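# Close the cabinet door, then leave it untouched

## Task

Swing the cabinet door fully shut, and finish with no part of the robot in contact with the door.

## Robot and tools

Robot: two arms, left_arm and right_arm, each ending in a five-finger hand (left_arm has a left hand, the mirror of the right). Bases in the scene frame: left_arm at (+0.021, +0.313, +0.049) m, right_arm at (-0.020, -0.336, +0.016) m, both turned only slightly about z. A post stands on the floor behind the arms.

Scene frame: origin at table-top height, halfway between the nominal bases; +x points out over the table, +y toward left_arm, +z up. Arm names do not match image left/right. All reported hand positions (metres) and quaternions (wxyz) use this frame.

Hand point: a point fixed to the palm, 0.05 m in front of it and 0.15 m from the wrist face along the fingers. Its +z runs along straight fingers, +y out of the palm, +x across the palm away from the thumb on the right hand and toward the thumb on the left. Straight fingertips sit 0.06-0.07 m past the point along +z and 0.06 m behind it along -y. A wrist bracket on the little-finger side juts out and can strike things.

Row format (used by both execute_actions and move): 28 numbers, each in [-1, 1], always covering both arms. Order: left_arm dx, dy, dz, rx, ry, rz; left hand little, ring, middle, index, thumb_bend, thumb_turn; left force_limit, speed; then the same 14 for right_arm. The six pose numbers are offsets, not poses: they move the hand point relative to that arm's Hand target as it stood when the action or move began, along scene-frame axes. 1.0 equals 0.6 m for dx/dy/dz and 180 degrees for rx/ry/rz, which form one rotation vector applied about the Hand target position. A translation longer than 1.0 gets scaled down. All six zero means no new request for that arm. The six hand motor numbers are absolute targets: +1 open/straight, -1 curled; thumb_turn -1 puts the thumb opposite the fingers, +1 beside the palm. force_limit maps -1..+1 to roughly 0..10 N at the fingertip (0..15 N for the two thumb motors); speed goes from nearly zero at -1 to full at +0.48 and above. There is no 'unchanged' value: to keep a hand as it is, resend its last eight numbers actually carried out; if none yet, send hand_measured plus hand_force_limit and hand_speed.

execute_actions: argument actions is a list of actions; each action is a table of 1 to 15 rows, one row per 1/30 s step, with a short table repeating its final row to fill 15 steps. Every row in an action counts from the same starting Hand target; the next action starts from the new one, so repeating an offset moves further. cameras: list of names, ["all"], or []; by default images come only when actions is empty.

move: target is one row or a list of up to 15 rows; every row's offsets count from the Hand targets at the move's start, not from the previous row. speed in m/s, 0.002 to 4.3, default 0.25 (turn rate twice that in rad/s), one value or one per target. blend in metres rounds corners of a list; 0 stops at each. blocking=false returns after about 0.5 s while the move continues. A move lasts at most 10 s, does not avoid obstacles, and overshoots more when fast. Its result adds a 'move:' line: done (within 10 mm and 2 degrees), off_target, moving, held or fault, plus limits such as paced (pose clipped) or held (steps withheld).

wait: seconds from 0 to 3600; sends nothing new, lets a running move continue. stop: brakes a running move. zoom_image: camera (cam_head_left, cam_head_right or cam_high) and region [x0, y0, x1, y1] in pixels, at most 504 by 504, on the newest image. show_instructions: shows the reference pages. finished_scene: optional scene=1; ends the scene for good.

Results: end_effector_position and end_effector_quat_wxyz per arm, Hand target (last commanded pose after clipping, the base for the next offsets), joint positions, velocities and torques, motor temperatures, and for hands hand_measured, hand_stopped_by (moving, target, force, stalled, fault), hand_load_n (positive when something pushes a finger open), hand_force_limit, hand_speed. Action calls also list positions at some steps. A hand resting 1-3 cm (occasionally 5 cm) below its command is normal sag, not contact. Orientation commands are clipped to 40 degrees from the measured one each step; small moves may not start. If a hand stays short, send the remaining distance as an offset.

Cameras: cam_head_left, cam_head_right, cam_high, each 896x504.

Cautions: push the door closed gently; do not slam it, hit the post, table or other fixed items, or drive into a door that will not move. An arm blocked by something keeps pressing; to release, command a target back beyond where the hand point actually is. Keep the two arms and hands apart; a collision between them can fail the scene. Avoid heavy loads on fingers. Holding or straining heats motors: 85 °C brings a MOTOR HOT warning, 100 °C drops the arm for 30-60 s. Nothing may fall off the table. Before finishing, back the hand clear so it no longer touches the door, and confirm the door stays shut.

Each tool is called after "Call:" as name(argument=value, ...), one argument or row to a line, values as JSON.

Reference images:

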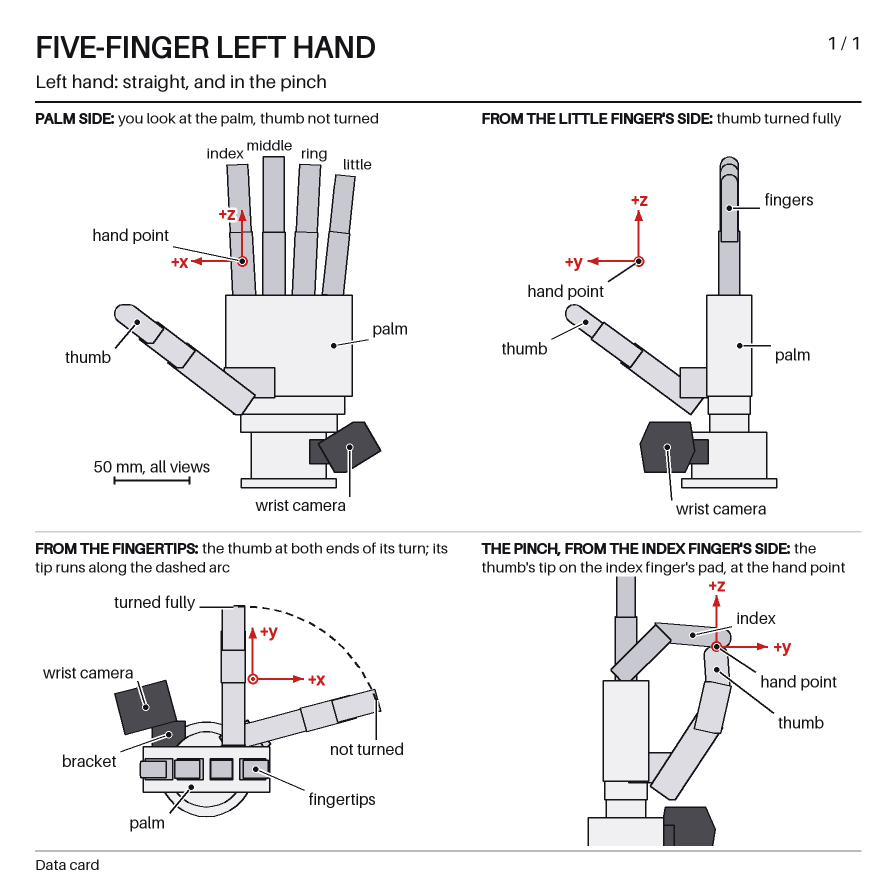

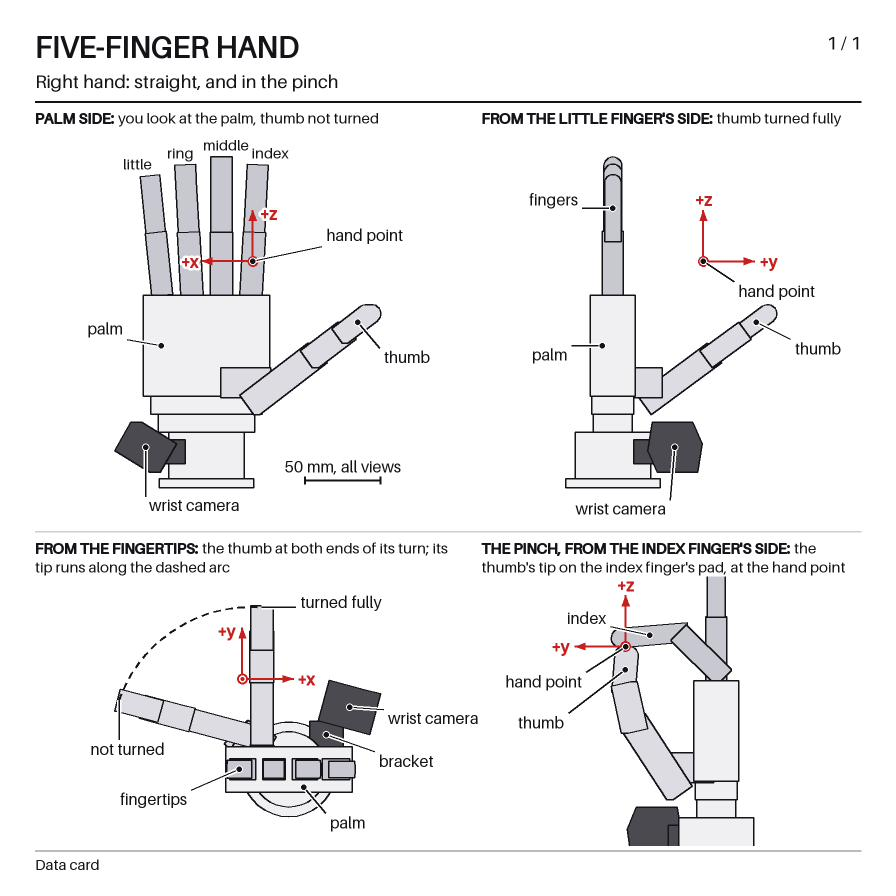

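## Session

Call:
execute_actions(
  actions=[],
)

Scene clock: 0.00 s.
left_arm: end_effector_position=(+0.2481, +0.2503, +0.1154) hand_measured=(+1.000, +1.000, +1.000, +1.000, +1.000, +1.000) hand_load_n=(+0.0, +0.0, +0.0, +0.0, +0.0, +0.0) hand_stopped_by=(target, target, target, target, target, target) hand_force_limit=0.00 hand_speed=-0.80 end_effector_quat_wxyz=(+0.005, +0.981, +0.194, +0.006) | right_arm: end_effector_position=(+0.5997, -0.1592, +0.2000) hand_measured=(+1.000, +1.000, +1.000, +1.000, +1.000, +1.000) hand_load_n=(+0.0, +0.0, +0.0, +0.5, +0.0, +0.0) hand_stopped_by=(target, target, target, target, target, target) hand_force_limit=0.00 hand_speed=-0.80 end_effector_quat_wxyz=(+0.015, -0.132, +0.988, +0.076)
Joint positions: left_arm=[-0.115 0.81 0.495 -1.241 0.007 -2.058] | right_arm=[0.119 1.95 1.903 -1.493 -0.152 1.444]
Joint velocities: within noise
Joint torques (N m): no reading
Motor temperatures (°C): left_arm=[26 30 27 28 29 30] | right_arm=[26 27 28 26 26 30]
Heat: left arm: hottest shoulder 30 °C; right arm: hottest wrist roll 30 °C.
Hand target: left_arm +0.2568, +0.2494, +0.1249; +0.009, +0.981, +0.194, +0.017 | right_arm +0.6055, -0.1584, +0.2124; +0.029, -0.133, +0.988, +0.076

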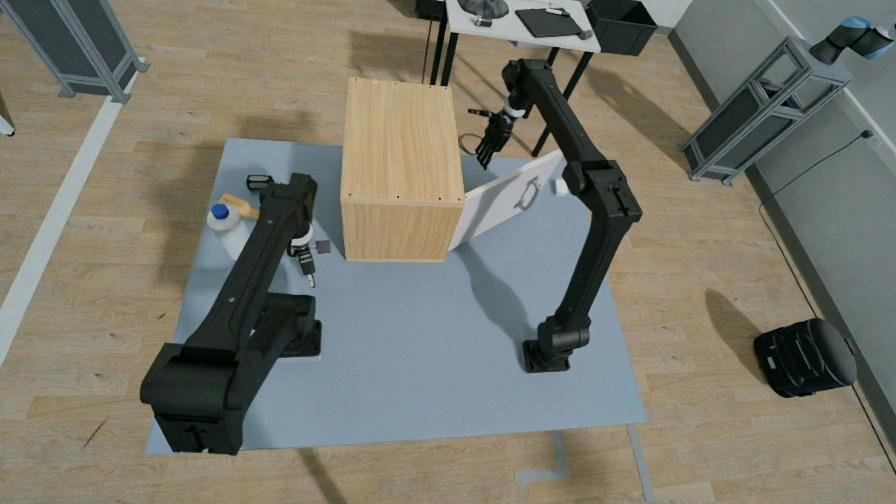

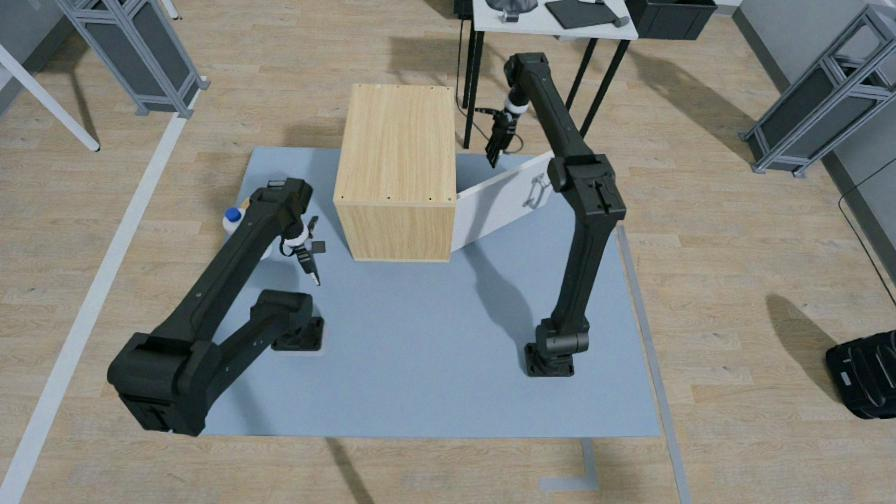

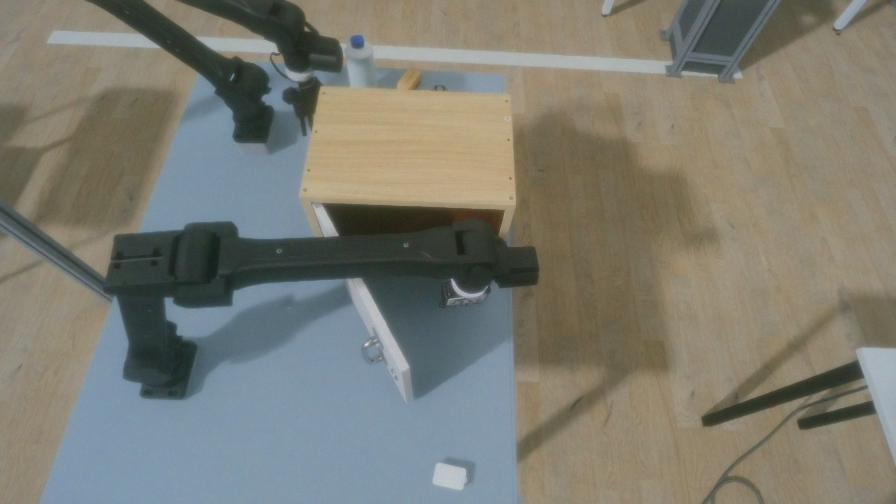

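Call:
zoom_image(
  camera="cam_high",
  region=[280, 60, 560, 500],
)

Call:
zoom_image(
  camera="cam_head_left",
  region=[320, 50, 620, 280],
)

Call:
zoom_image(
  camera="cam_head_right",
  region=[320, 50, 620, 280],
)

Scaled by 1.145 from the camera's image (finer frame: 1280x720).

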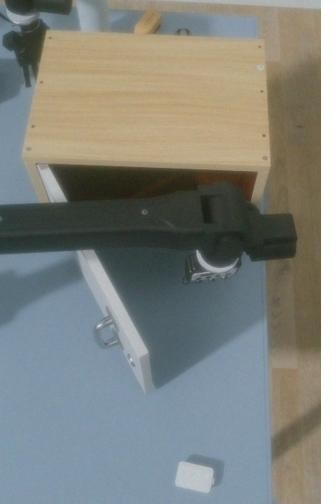

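Scaled by 1.680 from the camera's image (finer frame: 1280x720).

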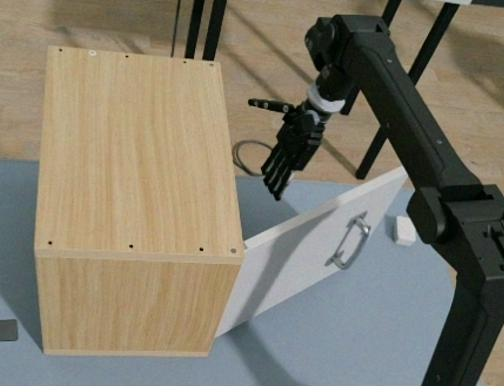

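Scaled by 1.680 from the camera's image (finer frame: 1280x720).

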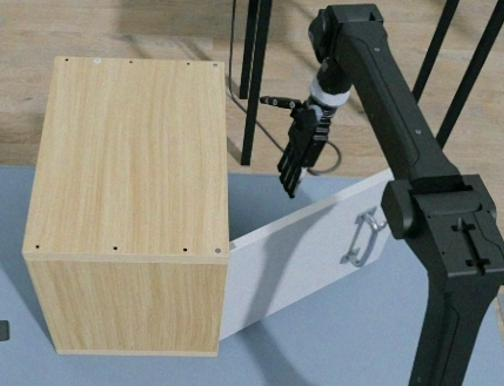

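Call:
zoom_image(
  camera="cam_head_left",
  region=[440, 130, 600, 230],
)

Call:
zoom_image(
  camera="cam_high",
  region=[280, 200, 540, 420],
)

Scaled by 3.150 from the camera's image (finer frame: 1280x720).

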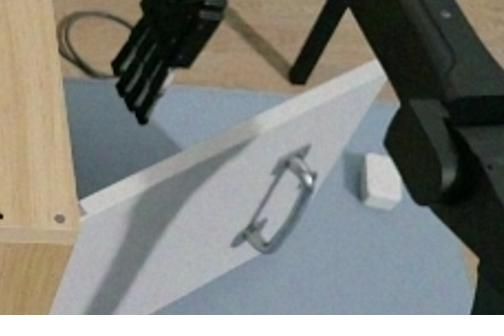

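Scaled by 1.938 from the camera's image (finer frame: 1280x720).

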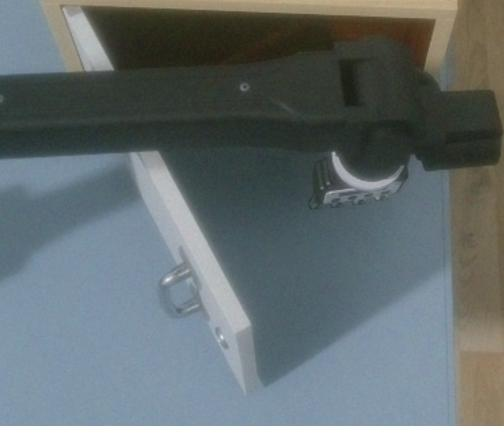

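Call:
move(
  target=[
    [0,0,0,0,0,0,1,1,1,1,1,1,0,-0.8, 0,0,0.37,0,0,0,-1,-1,-1,-1,1,1,0,0],
  ],
  cameras=["cam_head_left","cam_high"],
)

Scene clock: 25.90 s.
left_arm: end_effector_position=(+0.2481, +0.2503, +0.1154) hand_measured=(+1.000, +1.000, +1.000, +1.000, +1.000, +1.000) hand_load_n=(+0.0, +0.0, +0.0, +0.0, +0.0, +0.0) hand_stopped_by=(target, target, target, target, target, target) hand_force_limit=0.00 hand_speed=-0.80 end_effector_quat_wxyz=(+0.005, +0.981, +0.194, +0.006) | right_arm: end_effector_position=(+0.6013, -0.1532, +0.4173) hand_measured=(-1.000, +1.000, -1.000, -1.000, +1.000, +1.000) hand_load_n=(+0.0, +0.0, +0.0, +0.0, +0.0, +0.0) hand_stopped_by=(target, fault, target, target, target, target) hand_force_limit=0.00 hand_speed=0.00 end_effector_quat_wxyz=(+0.148, -0.117, +0.977, +0.099)
Joint positions: left_arm=[-0.115 0.81 0.495 -1.241 0.007 -2.058] | right_arm=[0.119 1.85 2.278 -1.694 -0.191 1.498]
Joint torques (N m): left_arm=[1.08 -0.79 10.51 0.58 -0.01 0.06] | right_arm=[-1.9 -11.22 10.58 0.79 -0.29 0.14]
Heat: left arm: hottest shoulder 30 °C; right arm: hottest elbow 31 °C.
Hand target: left_arm +0.2568, +0.2494, +0.1249; +0.009, +0.981, +0.194, +0.017 | right_arm +0.6055, -0.1584, +0.4344; +0.029, -0.132, +0.988, +0.076
Off the commanded pose: left_arm 0.013 m, 1 deg | right_arm 0.018 m, 14 deg.
joint sent to its limit (right arm) — joint 4 (wrist pitch), lower limit. The joint targets are off in orientation, not in position.
move: off_target (right_arm)

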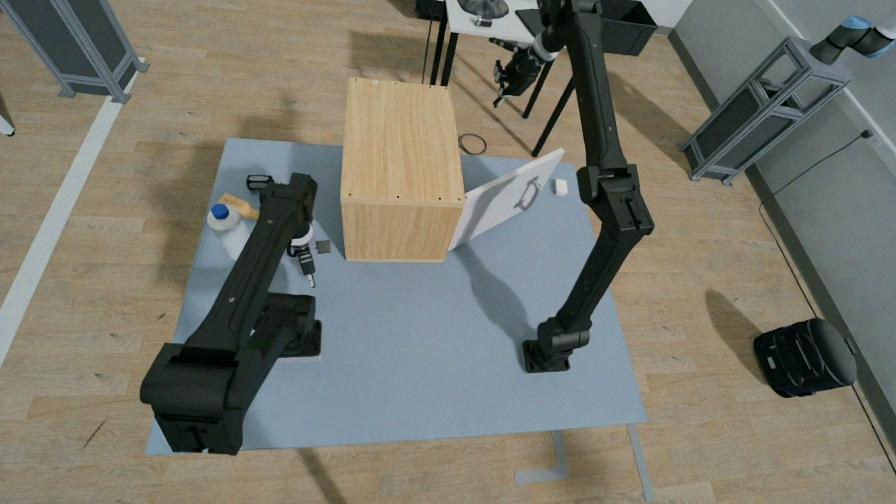

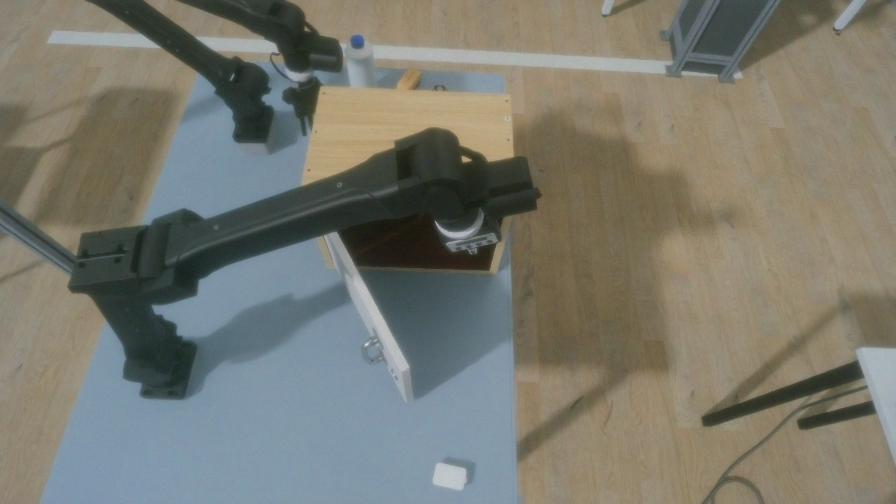

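Call:
move(
  target=[
    [0,0,0,0,0,0,1,1,1,1,1,1,0,-0.8, -0.569,-0.231,-0.024,-0.0456,-0.0398,0.602,-1,-1,-1,-1,1,1,0,0],
  ],
  cameras=["cam_head_left","cam_high"],
  speed=0.3,
)

Scene clock: 36.00 s.
left_arm: end_effector_position=(+0.2481, +0.2503, +0.1154) hand_measured=(+1.000, +1.000, +1.000, +1.000, +1.000, +1.000) hand_load_n=(+0.0, +0.0, +0.0, +0.0, +0.0, +0.0) hand_stopped_by=(target, target, target, target, target, target) hand_force_limit=0.00 hand_speed=-0.80 end_effector_quat_wxyz=(+0.005, +0.981, +0.194, +0.006) | right_arm: end_effector_position=(+0.2688, -0.2988, +0.4168) hand_measured=(-1.000, +1.000, -1.000, -1.000, +1.000, +1.000) hand_load_n=(+0.0, +0.0, +0.0, +0.0, +0.0, +0.0) hand_stopped_by=(target, fault, target, target, target, target) hand_force_limit=0.00 hand_speed=0.00 end_effector_quat_wxyz=(-0.103, +0.864, -0.473, +0.138)
Joint positions: left_arm=[-0.115 0.81 0.495 -1.241 0.007 -2.058] | right_arm=[0.104 1.134 1.605 -1.696 -0.006 -0.447]
Joint torques (N m): left_arm=[1.14 -0.79 10.51 0.58 0 0.06] | right_arm=[-0.09 -3.37 7.58 0.88 0.17 -0.14]
Heat: left arm: hottest shoulder 30 °C; right arm: hottest elbow 32 °C.
Hand target: left_arm +0.2568, +0.2494, +0.1249; +0.009, +0.981, +0.194, +0.017 | right_arm +0.2642, -0.2971, +0.4201; +0.000, +0.883, -0.470, +0.000
Off the commanded pose: left_arm 0.013 m, 1 deg | right_arm 0.006 m, 20 deg.
joint sent to its limit (right arm) — joint 4 (wrist pitch), lower limit. The joint targets are off in orientation, not in position.
move: off_target (right_arm)

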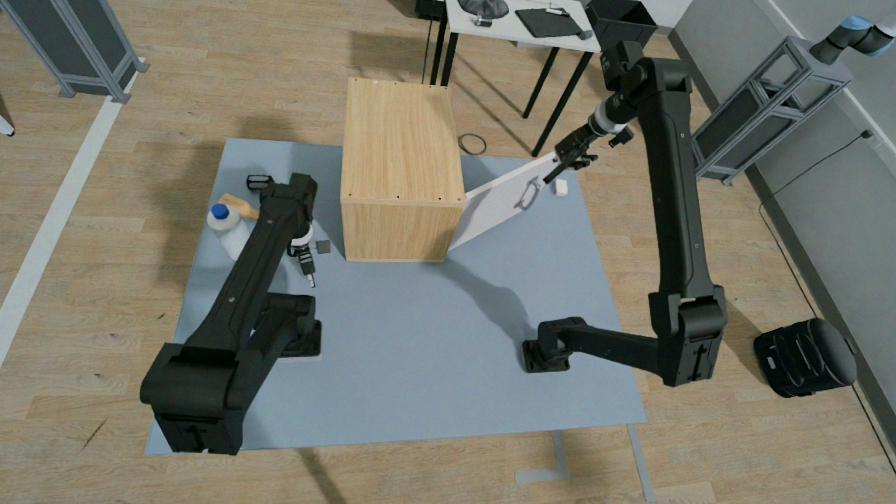

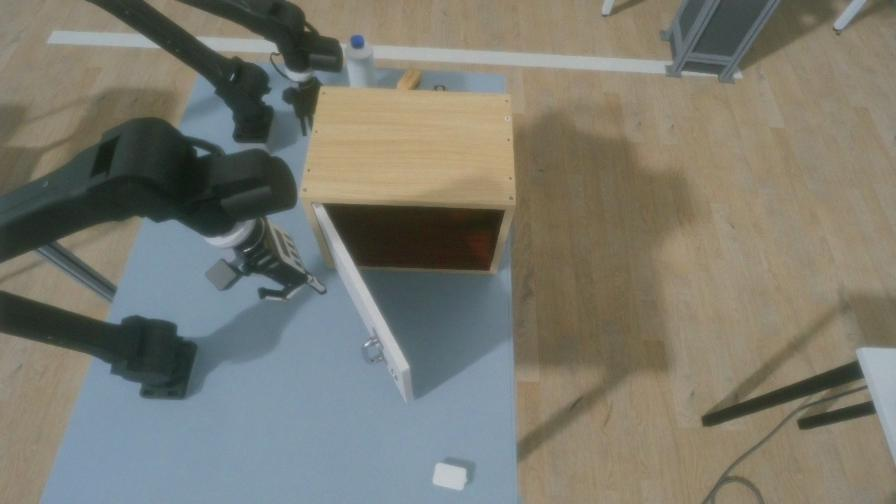

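Call:
move(
  target=[
    [0,0,0,0,0,0,1,1,1,1,1,1,0,-0.8, 0,0,-0.325,0,0,0,-1,-1,-1,-1,1,1,0,0],
  ],
  cameras=["cam_head_left","cam_head_right","cam_high"],
  speed=0.2,
)

Scene clock: 38.80 s.
left_arm: end_effector_position=(+0.2481, +0.2503, +0.1154) hand_measured=(+1.000, +1.000, +1.000, +1.000, +1.000, +1.000) hand_load_n=(+0.0, +0.0, +0.0, +0.5, +0.0, +0.0) hand_stopped_by=(target, target, target, target, target, target) hand_force_limit=0.00 hand_speed=-0.80 end_effector_quat_wxyz=(+0.005, +0.981, +0.194, +0.006) | right_arm: end_effector_position=(+0.2600, -0.2998, +0.2254) hand_measured=(-1.000, +1.000, -1.000, -1.000, +1.000, +1.000) hand_load_n=(+0.0, +0.0, +0.0, +0.0, +0.0, +0.0) hand_stopped_by=(target, fault, target, target, target, target) hand_force_limit=0.00 hand_speed=0.00 end_effector_quat_wxyz=(+0.002, +0.878, -0.479, -0.005)
Joint positions: left_arm=[-0.115 0.81 0.495 -1.241 0.007 -2.058] | right_arm=[0.107 1.264 1.171 -1.489 -0.003 -0.448]
Joint torques (N m): left_arm=[1.08 -0.79 10.5 0.58 0 0.07] | right_arm=[-0.26 -4.13 7.97 1.03 0.16 -0.08]
Heat: left arm: hottest shoulder 30 °C; right arm: hottest elbow 32 °C.
Hand target: left_arm +0.2568, +0.2494, +0.1249; +0.009, +0.981, +0.194, +0.017 | right_arm +0.2641, -0.2970, +0.2250; +0.000, +0.883, -0.470, +0.000
Off the commanded pose: left_arm 0.013 m, 1 deg | right_arm 0.005 m, 1 deg.
move: done

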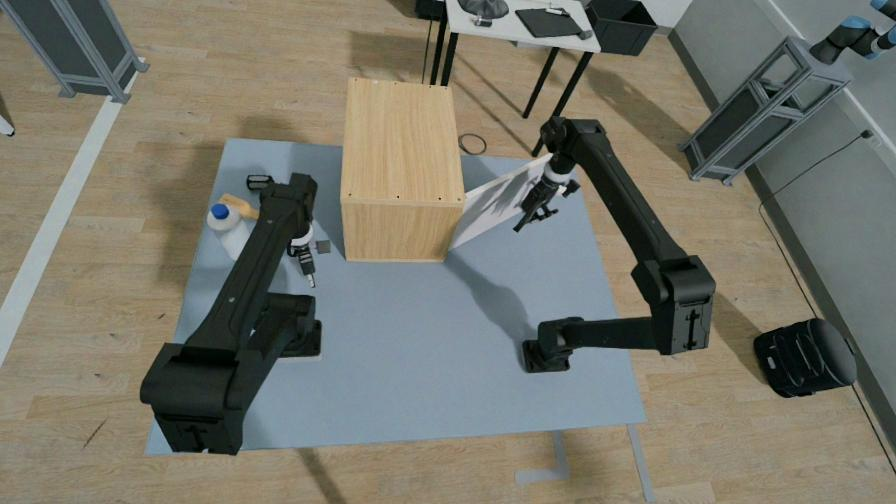

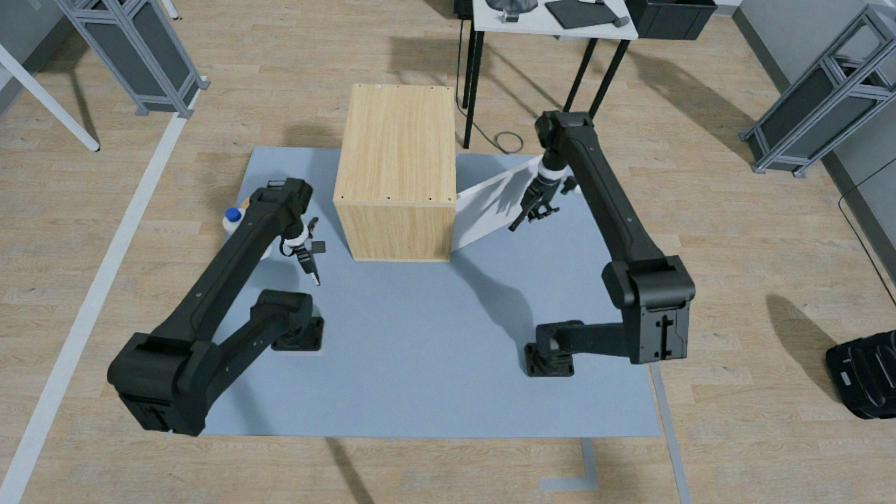

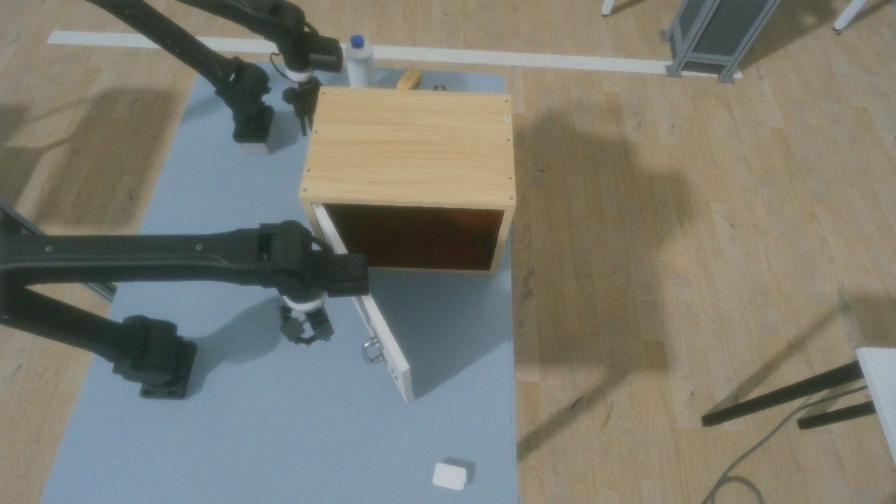

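Call:
zoom_image(
  camera="cam_high",
  region=[260, 200, 440, 400],
)

Call:
zoom_image(
  camera="cam_head_left",
  region=[440, 100, 640, 270],
)

Scaled by 2.520 from the camera's image (finer frame: 1280x720).

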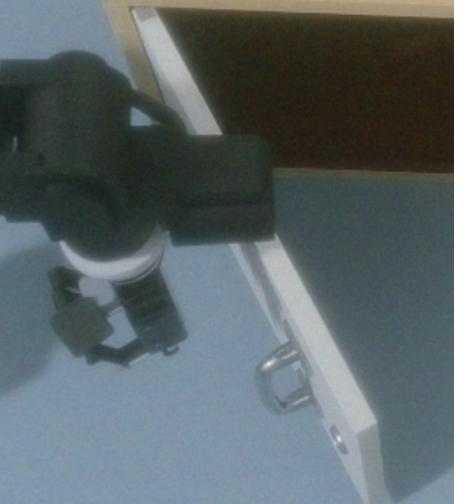

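Scaled by 2.520 from the camera's image (finer frame: 1280x720).

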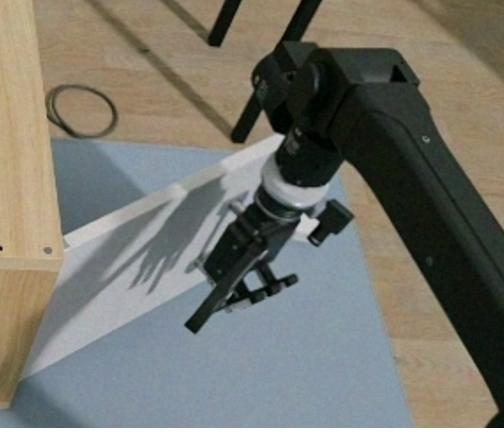

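Call:
move(
  target=[
    [0,0,0,0,0,0,1,1,1,1,1,1,0,-0.8, 0.084,0.056,0.008,0,0,0,-1,-1,-1,-1,1,1,0,0],
    [0,0,0,0,0,0,1,1,1,1,1,1,0,-0.8, 0.155,0.081,0.008,0,0,0.061,-1,-1,-1,-1,1,1,0,0],
    [0,0,0,0,0,0,1,1,1,1,1,1,0,-0.8, 0.203,0.105,0.008,0,0,0.117,-1,-1,-1,-1,1,1,0,0],
  ],
  cameras=["cam_head_left","cam_high"],
  speed=0.08,
  blend=0.01,
)

Scene clock: 46.90 s.
left_arm: end_effector_position=(+0.2481, +0.2503, +0.1154) hand_measured=(+1.000, +1.000, +1.000, +1.000, +1.000, +1.000) hand_load_n=(+0.0, +0.0, +0.0, +0.0, +0.0, +0.0) hand_stopped_by=(target, target, target, target, target, target) hand_force_limit=0.00 hand_speed=-0.80 end_effector_quat_wxyz=(+0.005, +0.981, +0.194, +0.006) | right_arm: end_effector_position=(+0.3658, -0.2499, +0.2220) hand_measured=(-1.000, +1.000, -1.000, -1.000, +1.000, +1.000) hand_load_n=(+0.0, +0.0, +0.0, +0.0, +0.0, +0.0) hand_stopped_by=(target, fault, target, target, target, target) hand_force_limit=0.00 hand_speed=0.00 end_effector_quat_wxyz=(+0.014, +0.951, -0.308, -0.019)
Joint positions: left_arm=[-0.115 0.81 0.495 -1.241 0.007 -2.058] | right_arm=[0.243 1.581 1.481 -1.518 0.003 -0.685]
Joint torques (N m): left_arm=[1.08 -0.79 10.51 0.59 0 0.06] | right_arm=[0.38 -6.77 11.75 1.02 -0.14 0.08]
Motor temperatures (°C): left_arm=[26 30 30 28 29 30] | right_arm=[26 29 33 26 26 30]
Heat: left arm: hottest shoulder 30 °C; right arm: hottest elbow 33 °C.
Hand target: left_arm +0.2568, +0.2494, +0.1249; +0.009, +0.981, +0.194, +0.017 | right_arm +0.3860, -0.2340, +0.2298; +0.000, +0.954, -0.301, +0.000
Off the commanded pose: left_arm 0.013 m, 1 deg | right_arm 0.027 m, 3 deg.
move: off_target (right_arm)

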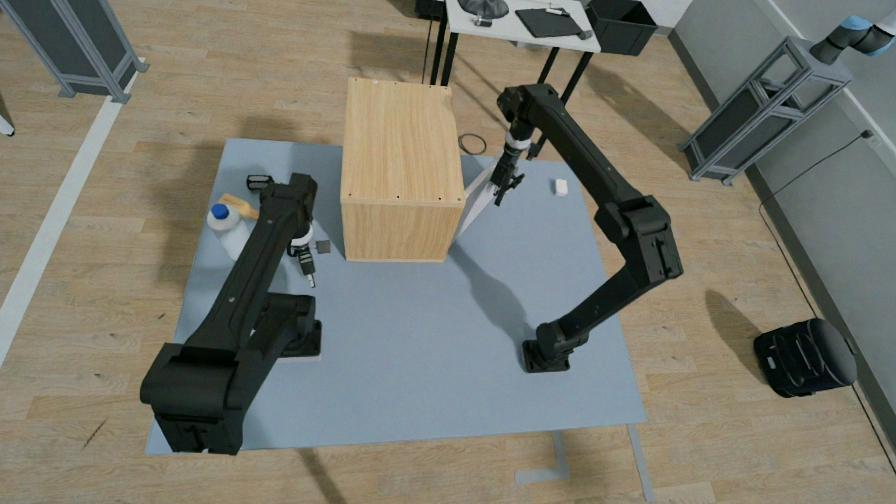

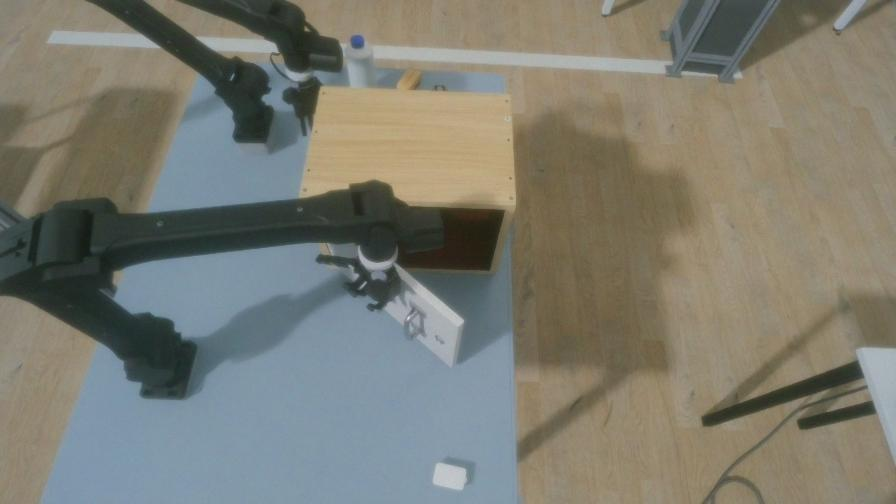

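Call:
zoom_image(
  camera="cam_high",
  region=[300, 170, 500, 390],
)

Scaled by 2.291 from the camera's image (finer frame: 1280x720).

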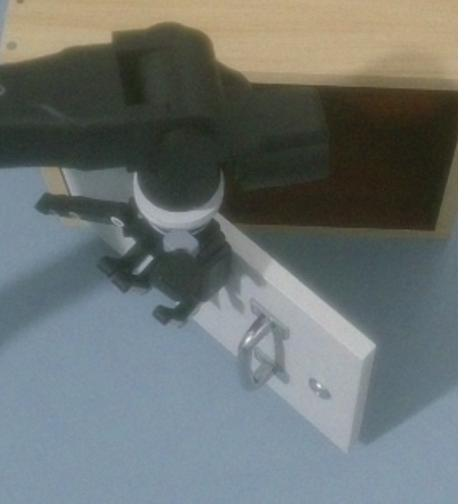

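Call:
move(
  target=[
    [0,0,0,0,0,0,1,1,1,1,1,1,0,-0.8, 0.044,0.032,0.01,0,0,0.056,-1,-1,-1,-1,1,1,0,0],
    [0,0,0,0,0,0,1,1,1,1,1,1,0,-0.8, 0.081,0.071,0.01,0,0,0.111,-1,-1,-1,-1,1,1,0,0],
    [0,0,0,0,0,0,1,1,1,1,1,1,0,-0.8, 0.103,0.102,0.01,0,0,0.15,-1,-1,-1,-1,1,1,0,0],
  ],
  cameras=["cam_head_left","cam_high"],
  speed=0.08,
  blend=0.01,
)

Call:
zoom_image(
  camera="cam_high",
  region=[300, 150, 540, 370],
)

Scene clock: 53.20 s.
left_arm: end_effector_position=(+0.2481, +0.2503, +0.1154) hand_measured=(+1.000, +1.000, +1.000, +1.000, +1.000, +1.000) hand_load_n=(+0.0, +0.0, +0.0, +0.0, +0.0, +0.0) hand_stopped_by=(target, target, target, target, target, target) hand_force_limit=0.00 hand_speed=-0.80 end_effector_quat_wxyz=(+0.005, +0.981, +0.194, +0.006) | right_arm: end_effector_position=(+0.4330, -0.1979, +0.2254) hand_measured=(-1.000, +1.000, -1.000, -1.000, +1.000, +1.000) hand_load_n=(+0.0, +0.0, +0.0, +0.0, +0.0, +0.0) hand_stopped_by=(target, fault, target, target, target, target) hand_force_limit=0.00 hand_speed=0.00 end_effector_quat_wxyz=(+0.016, +0.996, -0.079, -0.023)
Joint positions: left_arm=[-0.115 0.81 0.495 -1.241 0.007 -2.058] | right_arm=[0.361 1.766 1.726 -1.585 0.008 -1.034]
Joint torques (N m): left_arm=[1.08 -0.79 10.51 0.58 0 0.06] | right_arm=[1.2 -9.17 12.1 0.83 -0.34 0.1]
Heat: left arm: hottest elbow 31 °C; right arm: hottest elbow 34 °C.
Hand target: left_arm +0.2568, +0.2494, +0.1249; +0.009, +0.981, +0.194, +0.017 | right_arm +0.4477, -0.1728, +0.2358; +0.000, +0.998, -0.070, -0.001
Off the commanded pose: left_arm 0.013 m, 1 deg | right_arm 0.031 m, 3 deg.
move: off_target (right_arm)

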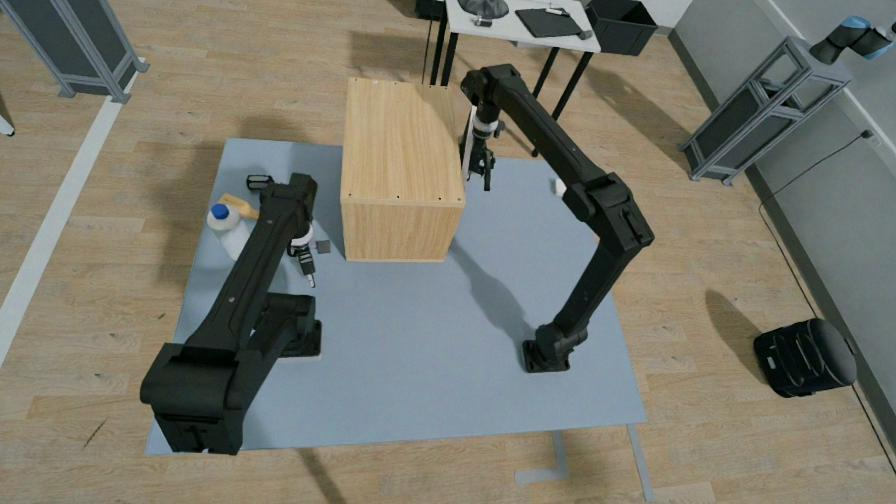

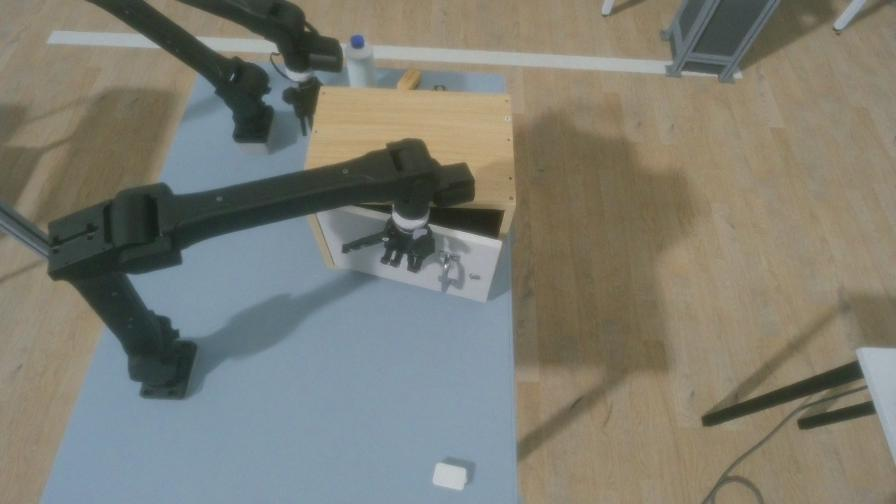

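Scaled by 2.100 from the camera's image (finer frame: 1280x720).

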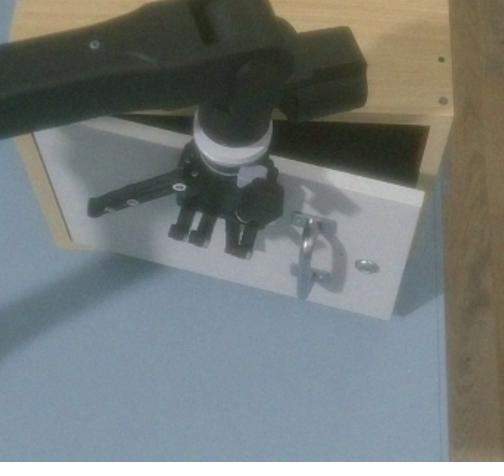

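Call:
move(
  target=[
    [0,0,0,0,0,0,1,1,1,1,1,1,0,-0.8, 0.02,0.05,0,0,0,0.05,-1,-1,-1,-1,1,1,0,0],
    [0,0,0,0,0,0,1,1,1,1,1,1,0,-0.8, 0.02,0.075,0,0,0,0.05,-1,-1,-1,-1,1,1,0,0],
  ],
  cameras=["cam_head_left","cam_high"],
  speed=0.05,
  blend=0.005,
)

Call:
zoom_image(
  camera="cam_high",
  region=[300, 150, 540, 370],
)

Scene clock: 58.13 s.
left_arm: end_effector_position=(+0.2481, +0.2503, +0.1154) hand_measured=(+1.000, +1.000, +1.000, +1.000, +1.000, +1.000) hand_load_n=(+0.0, +0.0, -0.5, +0.0, +0.0, +0.0) hand_stopped_by=(target, target, target, target, target, target) hand_force_limit=0.00 hand_speed=-0.80 end_effector_quat_wxyz=(+0.005, +0.981, +0.194, +0.006) | right_arm: end_effector_position=(+0.4504, -0.1631, +0.2268) hand_measured=(-1.000, +1.000, -1.000, -1.000, +1.000, +1.000) hand_load_n=(+0.0, +0.0, +0.0, +0.0, +0.0, +0.0) hand_stopped_by=(target, fault, target, target, target, target) hand_force_limit=0.00 hand_speed=0.00 end_effector_quat_wxyz=(+0.018, +1.000, +0.002, -0.022)
Joint positions: left_arm=[-0.115 0.81 0.495 -1.241 0.007 -2.058] | right_arm=[0.426 1.832 1.822 -1.616 0.014 -1.133]
Joint torques (N m): left_arm=[1.08 -0.79 10.51 0.59 0 0.07] | right_arm=[2.08 -9.58 12.11 1.03 -0.64 0.29]
Heat: left arm: hottest elbow 31 °C; right arm: hottest elbow 34 °C.
Hand target: left_arm +0.2568, +0.2494, +0.1249; +0.009, +0.981, +0.194, +0.017 | right_arm +0.4596, -0.1278, +0.2358; +0.000, +1.000, +0.009, -0.001
Off the commanded pose: left_arm 0.013 m, 1 deg | right_arm 0.038 m, 3 deg.
move: off_target (right_arm)

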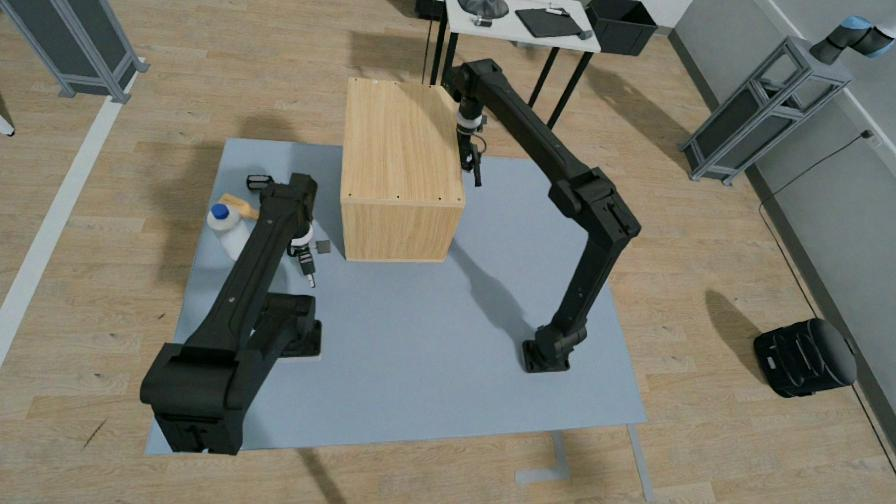

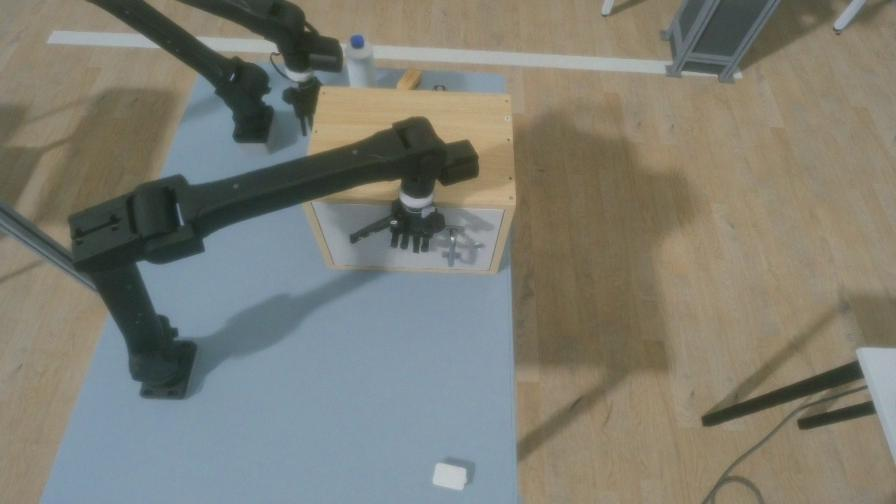

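Scaled by 2.100 from the camera's image (finer frame: 1280x720).

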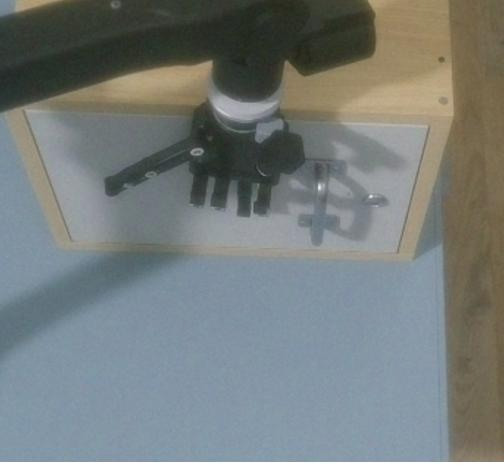

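Call:
zoom_image(
  camera="cam_high",
  region=[450, 180, 530, 290],
)

Scaled by 4.582 from the camera's image (finer frame: 1280x720).

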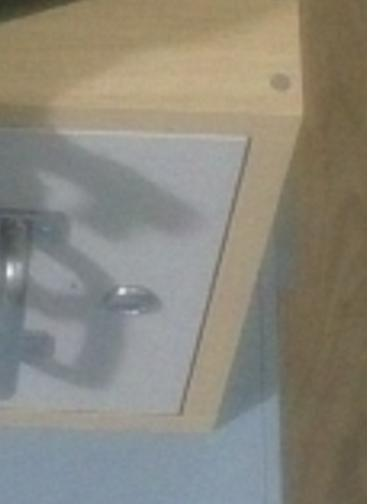

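Call:
move(
  target=[
    [0,0,0,0,0,0,1,1,1,1,1,1,0,-0.8, 0,-0.075,0,0,0,0,-1,-1,-1,-1,1,1,0,0],
    [0,0,0,0,0,0,1,1,1,1,1,1,0,-0.8, 0,-0.075,0,0.045,0,0,-1,-1,-1,-1,1,1,0,0],
  ],
  cameras=["cam_head_left","cam_high"],
  speed=0.08,
)

Call:
zoom_image(
  camera="cam_high",
  region=[450, 180, 530, 290],
)

Call:
zoom_image(
  camera="cam_high",
  region=[300, 180, 530, 290],
)

Scene clock: 66.03 s.
left_arm: end_effector_position=(+0.2481, +0.2503, +0.1154) hand_measured=(+1.000, +1.000, +1.000, +1.000, +1.000, +1.000) hand_load_n=(+0.0, +0.0, +0.0, +0.5, +0.0, +0.0) hand_stopped_by=(target, target, target, target, target, target) hand_force_limit=0.00 hand_speed=-0.80 end_effector_quat_wxyz=(+0.005, +0.981, +0.194, +0.006) | right_arm: end_effector_position=(+0.4564, -0.1681, +0.2249) hand_measured=(-1.000, +1.000, -1.000, -1.000, +1.000, +1.000) hand_load_n=(+0.0, +0.0, +0.0, +0.0, +0.0, +0.0) hand_stopped_by=(target, fault, target, target, target, target) hand_force_limit=0.00 hand_speed=0.00 end_effector_quat_wxyz=(-0.063, +0.998, +0.008, -0.016)
Joint positions: left_arm=[-0.115 0.81 0.495 -1.241 0.007 -2.058] | right_arm=[0.363 1.785 1.773 -1.543 -0.129 -1.205]
Joint torques (N m): left_arm=[1.08 -0.79 10.51 0.58 0 0.06] | right_arm=[-1.9 -12.34 7.8 0.96 -0.18 -0.09]
Heat: left arm: hottest elbow 31 °C; right arm: hottest elbow 35 °C.
Hand target: left_arm +0.2568, +0.2494, +0.1249; +0.009, +0.981, +0.194, +0.017 | right_arm +0.4598, -0.1728, +0.2358; -0.071, +0.997, +0.009, +0.000
Off the commanded pose: left_arm 0.013 m, 1 deg | right_arm 0.012 m, 2 deg.
move: off_target (right_arm)

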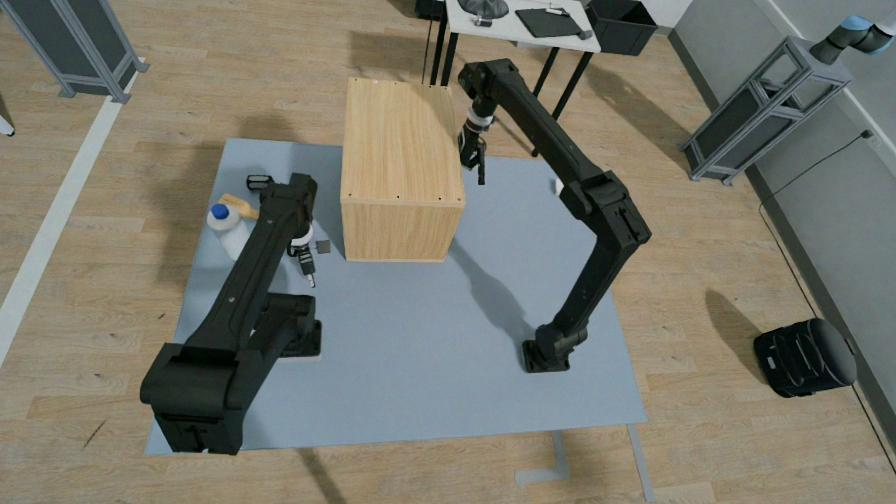

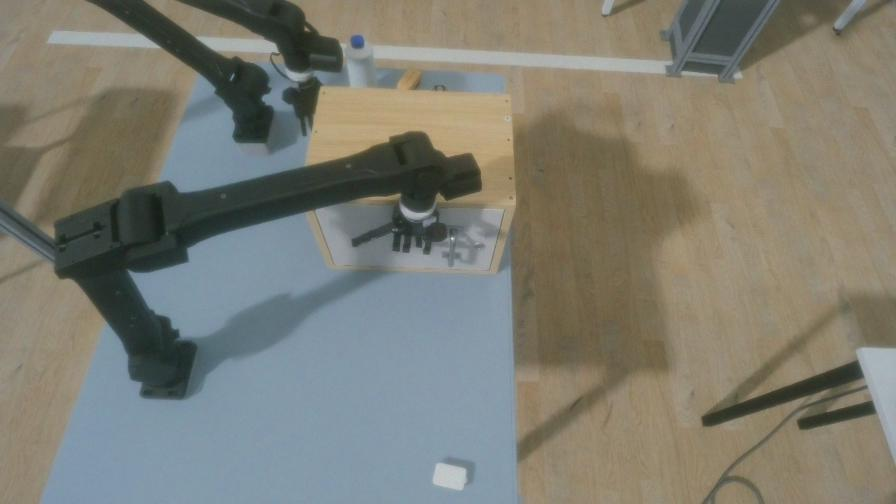

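Scaled by 4.582 from the camera's image (finer frame: 1280x720).

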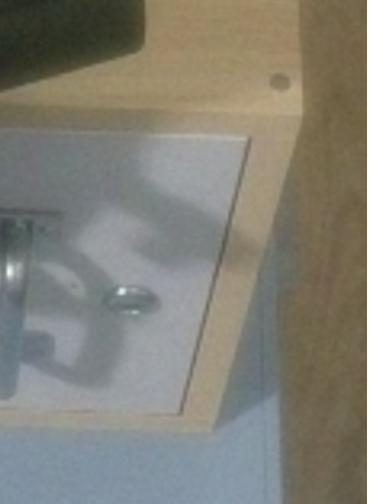

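Scaled by 2.191 from the camera's image (finer frame: 1280x720).

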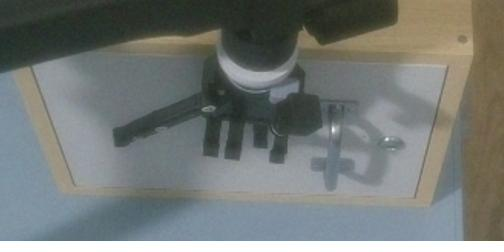

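Call:
move(
  target=[
    [0,0,0,0,0,0,1,1,1,1,1,1,0,-0.8, 0,0.09,0,0,0,0,-1,-1,-1,-1,1,1,0,0],
  ],
  cameras=["cam_high"],
  speed=0.05,
)

Call:
zoom_image(
  camera="cam_high",
  region=[450, 180, 530, 290],
)

Scene clock: 68.43 s.
left_arm: end_effector_position=(+0.2481, +0.2503, +0.1154) hand_measured=(+1.000, +1.000, +1.000, +1.000, +1.000, +1.000) hand_load_n=(+0.0, +0.0, +0.0, +0.0, +0.0, +0.0) hand_stopped_by=(target, target, target, target, target, target) hand_force_limit=0.00 hand_speed=-0.80 end_effector_quat_wxyz=(+0.005, +0.981, +0.194, +0.006) | right_arm: end_effector_position=(+0.4513, -0.1586, +0.2267) hand_measured=(-1.000, +1.000, -1.000, -1.000, +1.000, +1.000) hand_load_n=(-0.5, +0.0, +0.0, +0.0, +0.0, +0.0) hand_stopped_by=(target, fault, target, target, target, target) hand_force_limit=0.00 hand_speed=0.00 end_effector_quat_wxyz=(-0.051, +0.999, +0.003, -0.019)
Joint positions: left_arm=[-0.115 0.81 0.495 -1.241 0.007 -2.058] | right_arm=[0.389 1.792 1.785 -1.558 -0.109 -1.172]
Joint torques (N m): left_arm=[1.08 -0.73 10.5 0.59 0 0.07] | right_arm=[2.49 -9.47 12.12 1.14 -0.95 0.4]
Heat: left arm: hottest elbow 31 °C; right arm: hottest elbow 35 °C.
Hand target: left_arm +0.2568, +0.2494, +0.1249; +0.009, +0.981, +0.194, +0.017 | right_arm +0.4598, -0.1189, +0.2357; -0.071, +0.997, +0.008, +0.000
Off the commanded pose: left_arm 0.013 m, 1 deg | right_arm 0.042 m, 3 deg.
move: off_target (right_arm)

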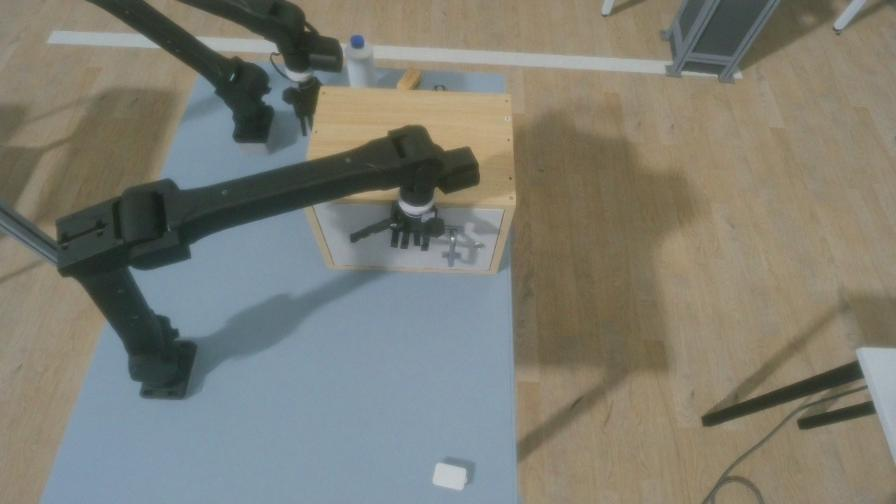

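Scaled by 4.582 from the camera's image (finer frame: 1280x720).

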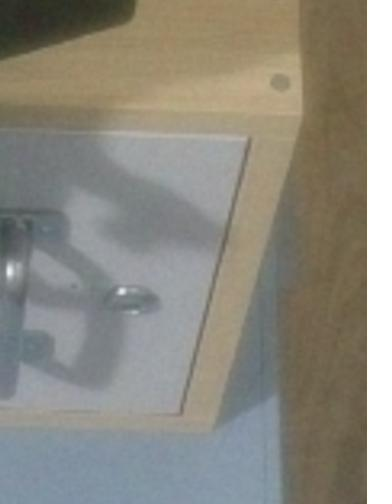

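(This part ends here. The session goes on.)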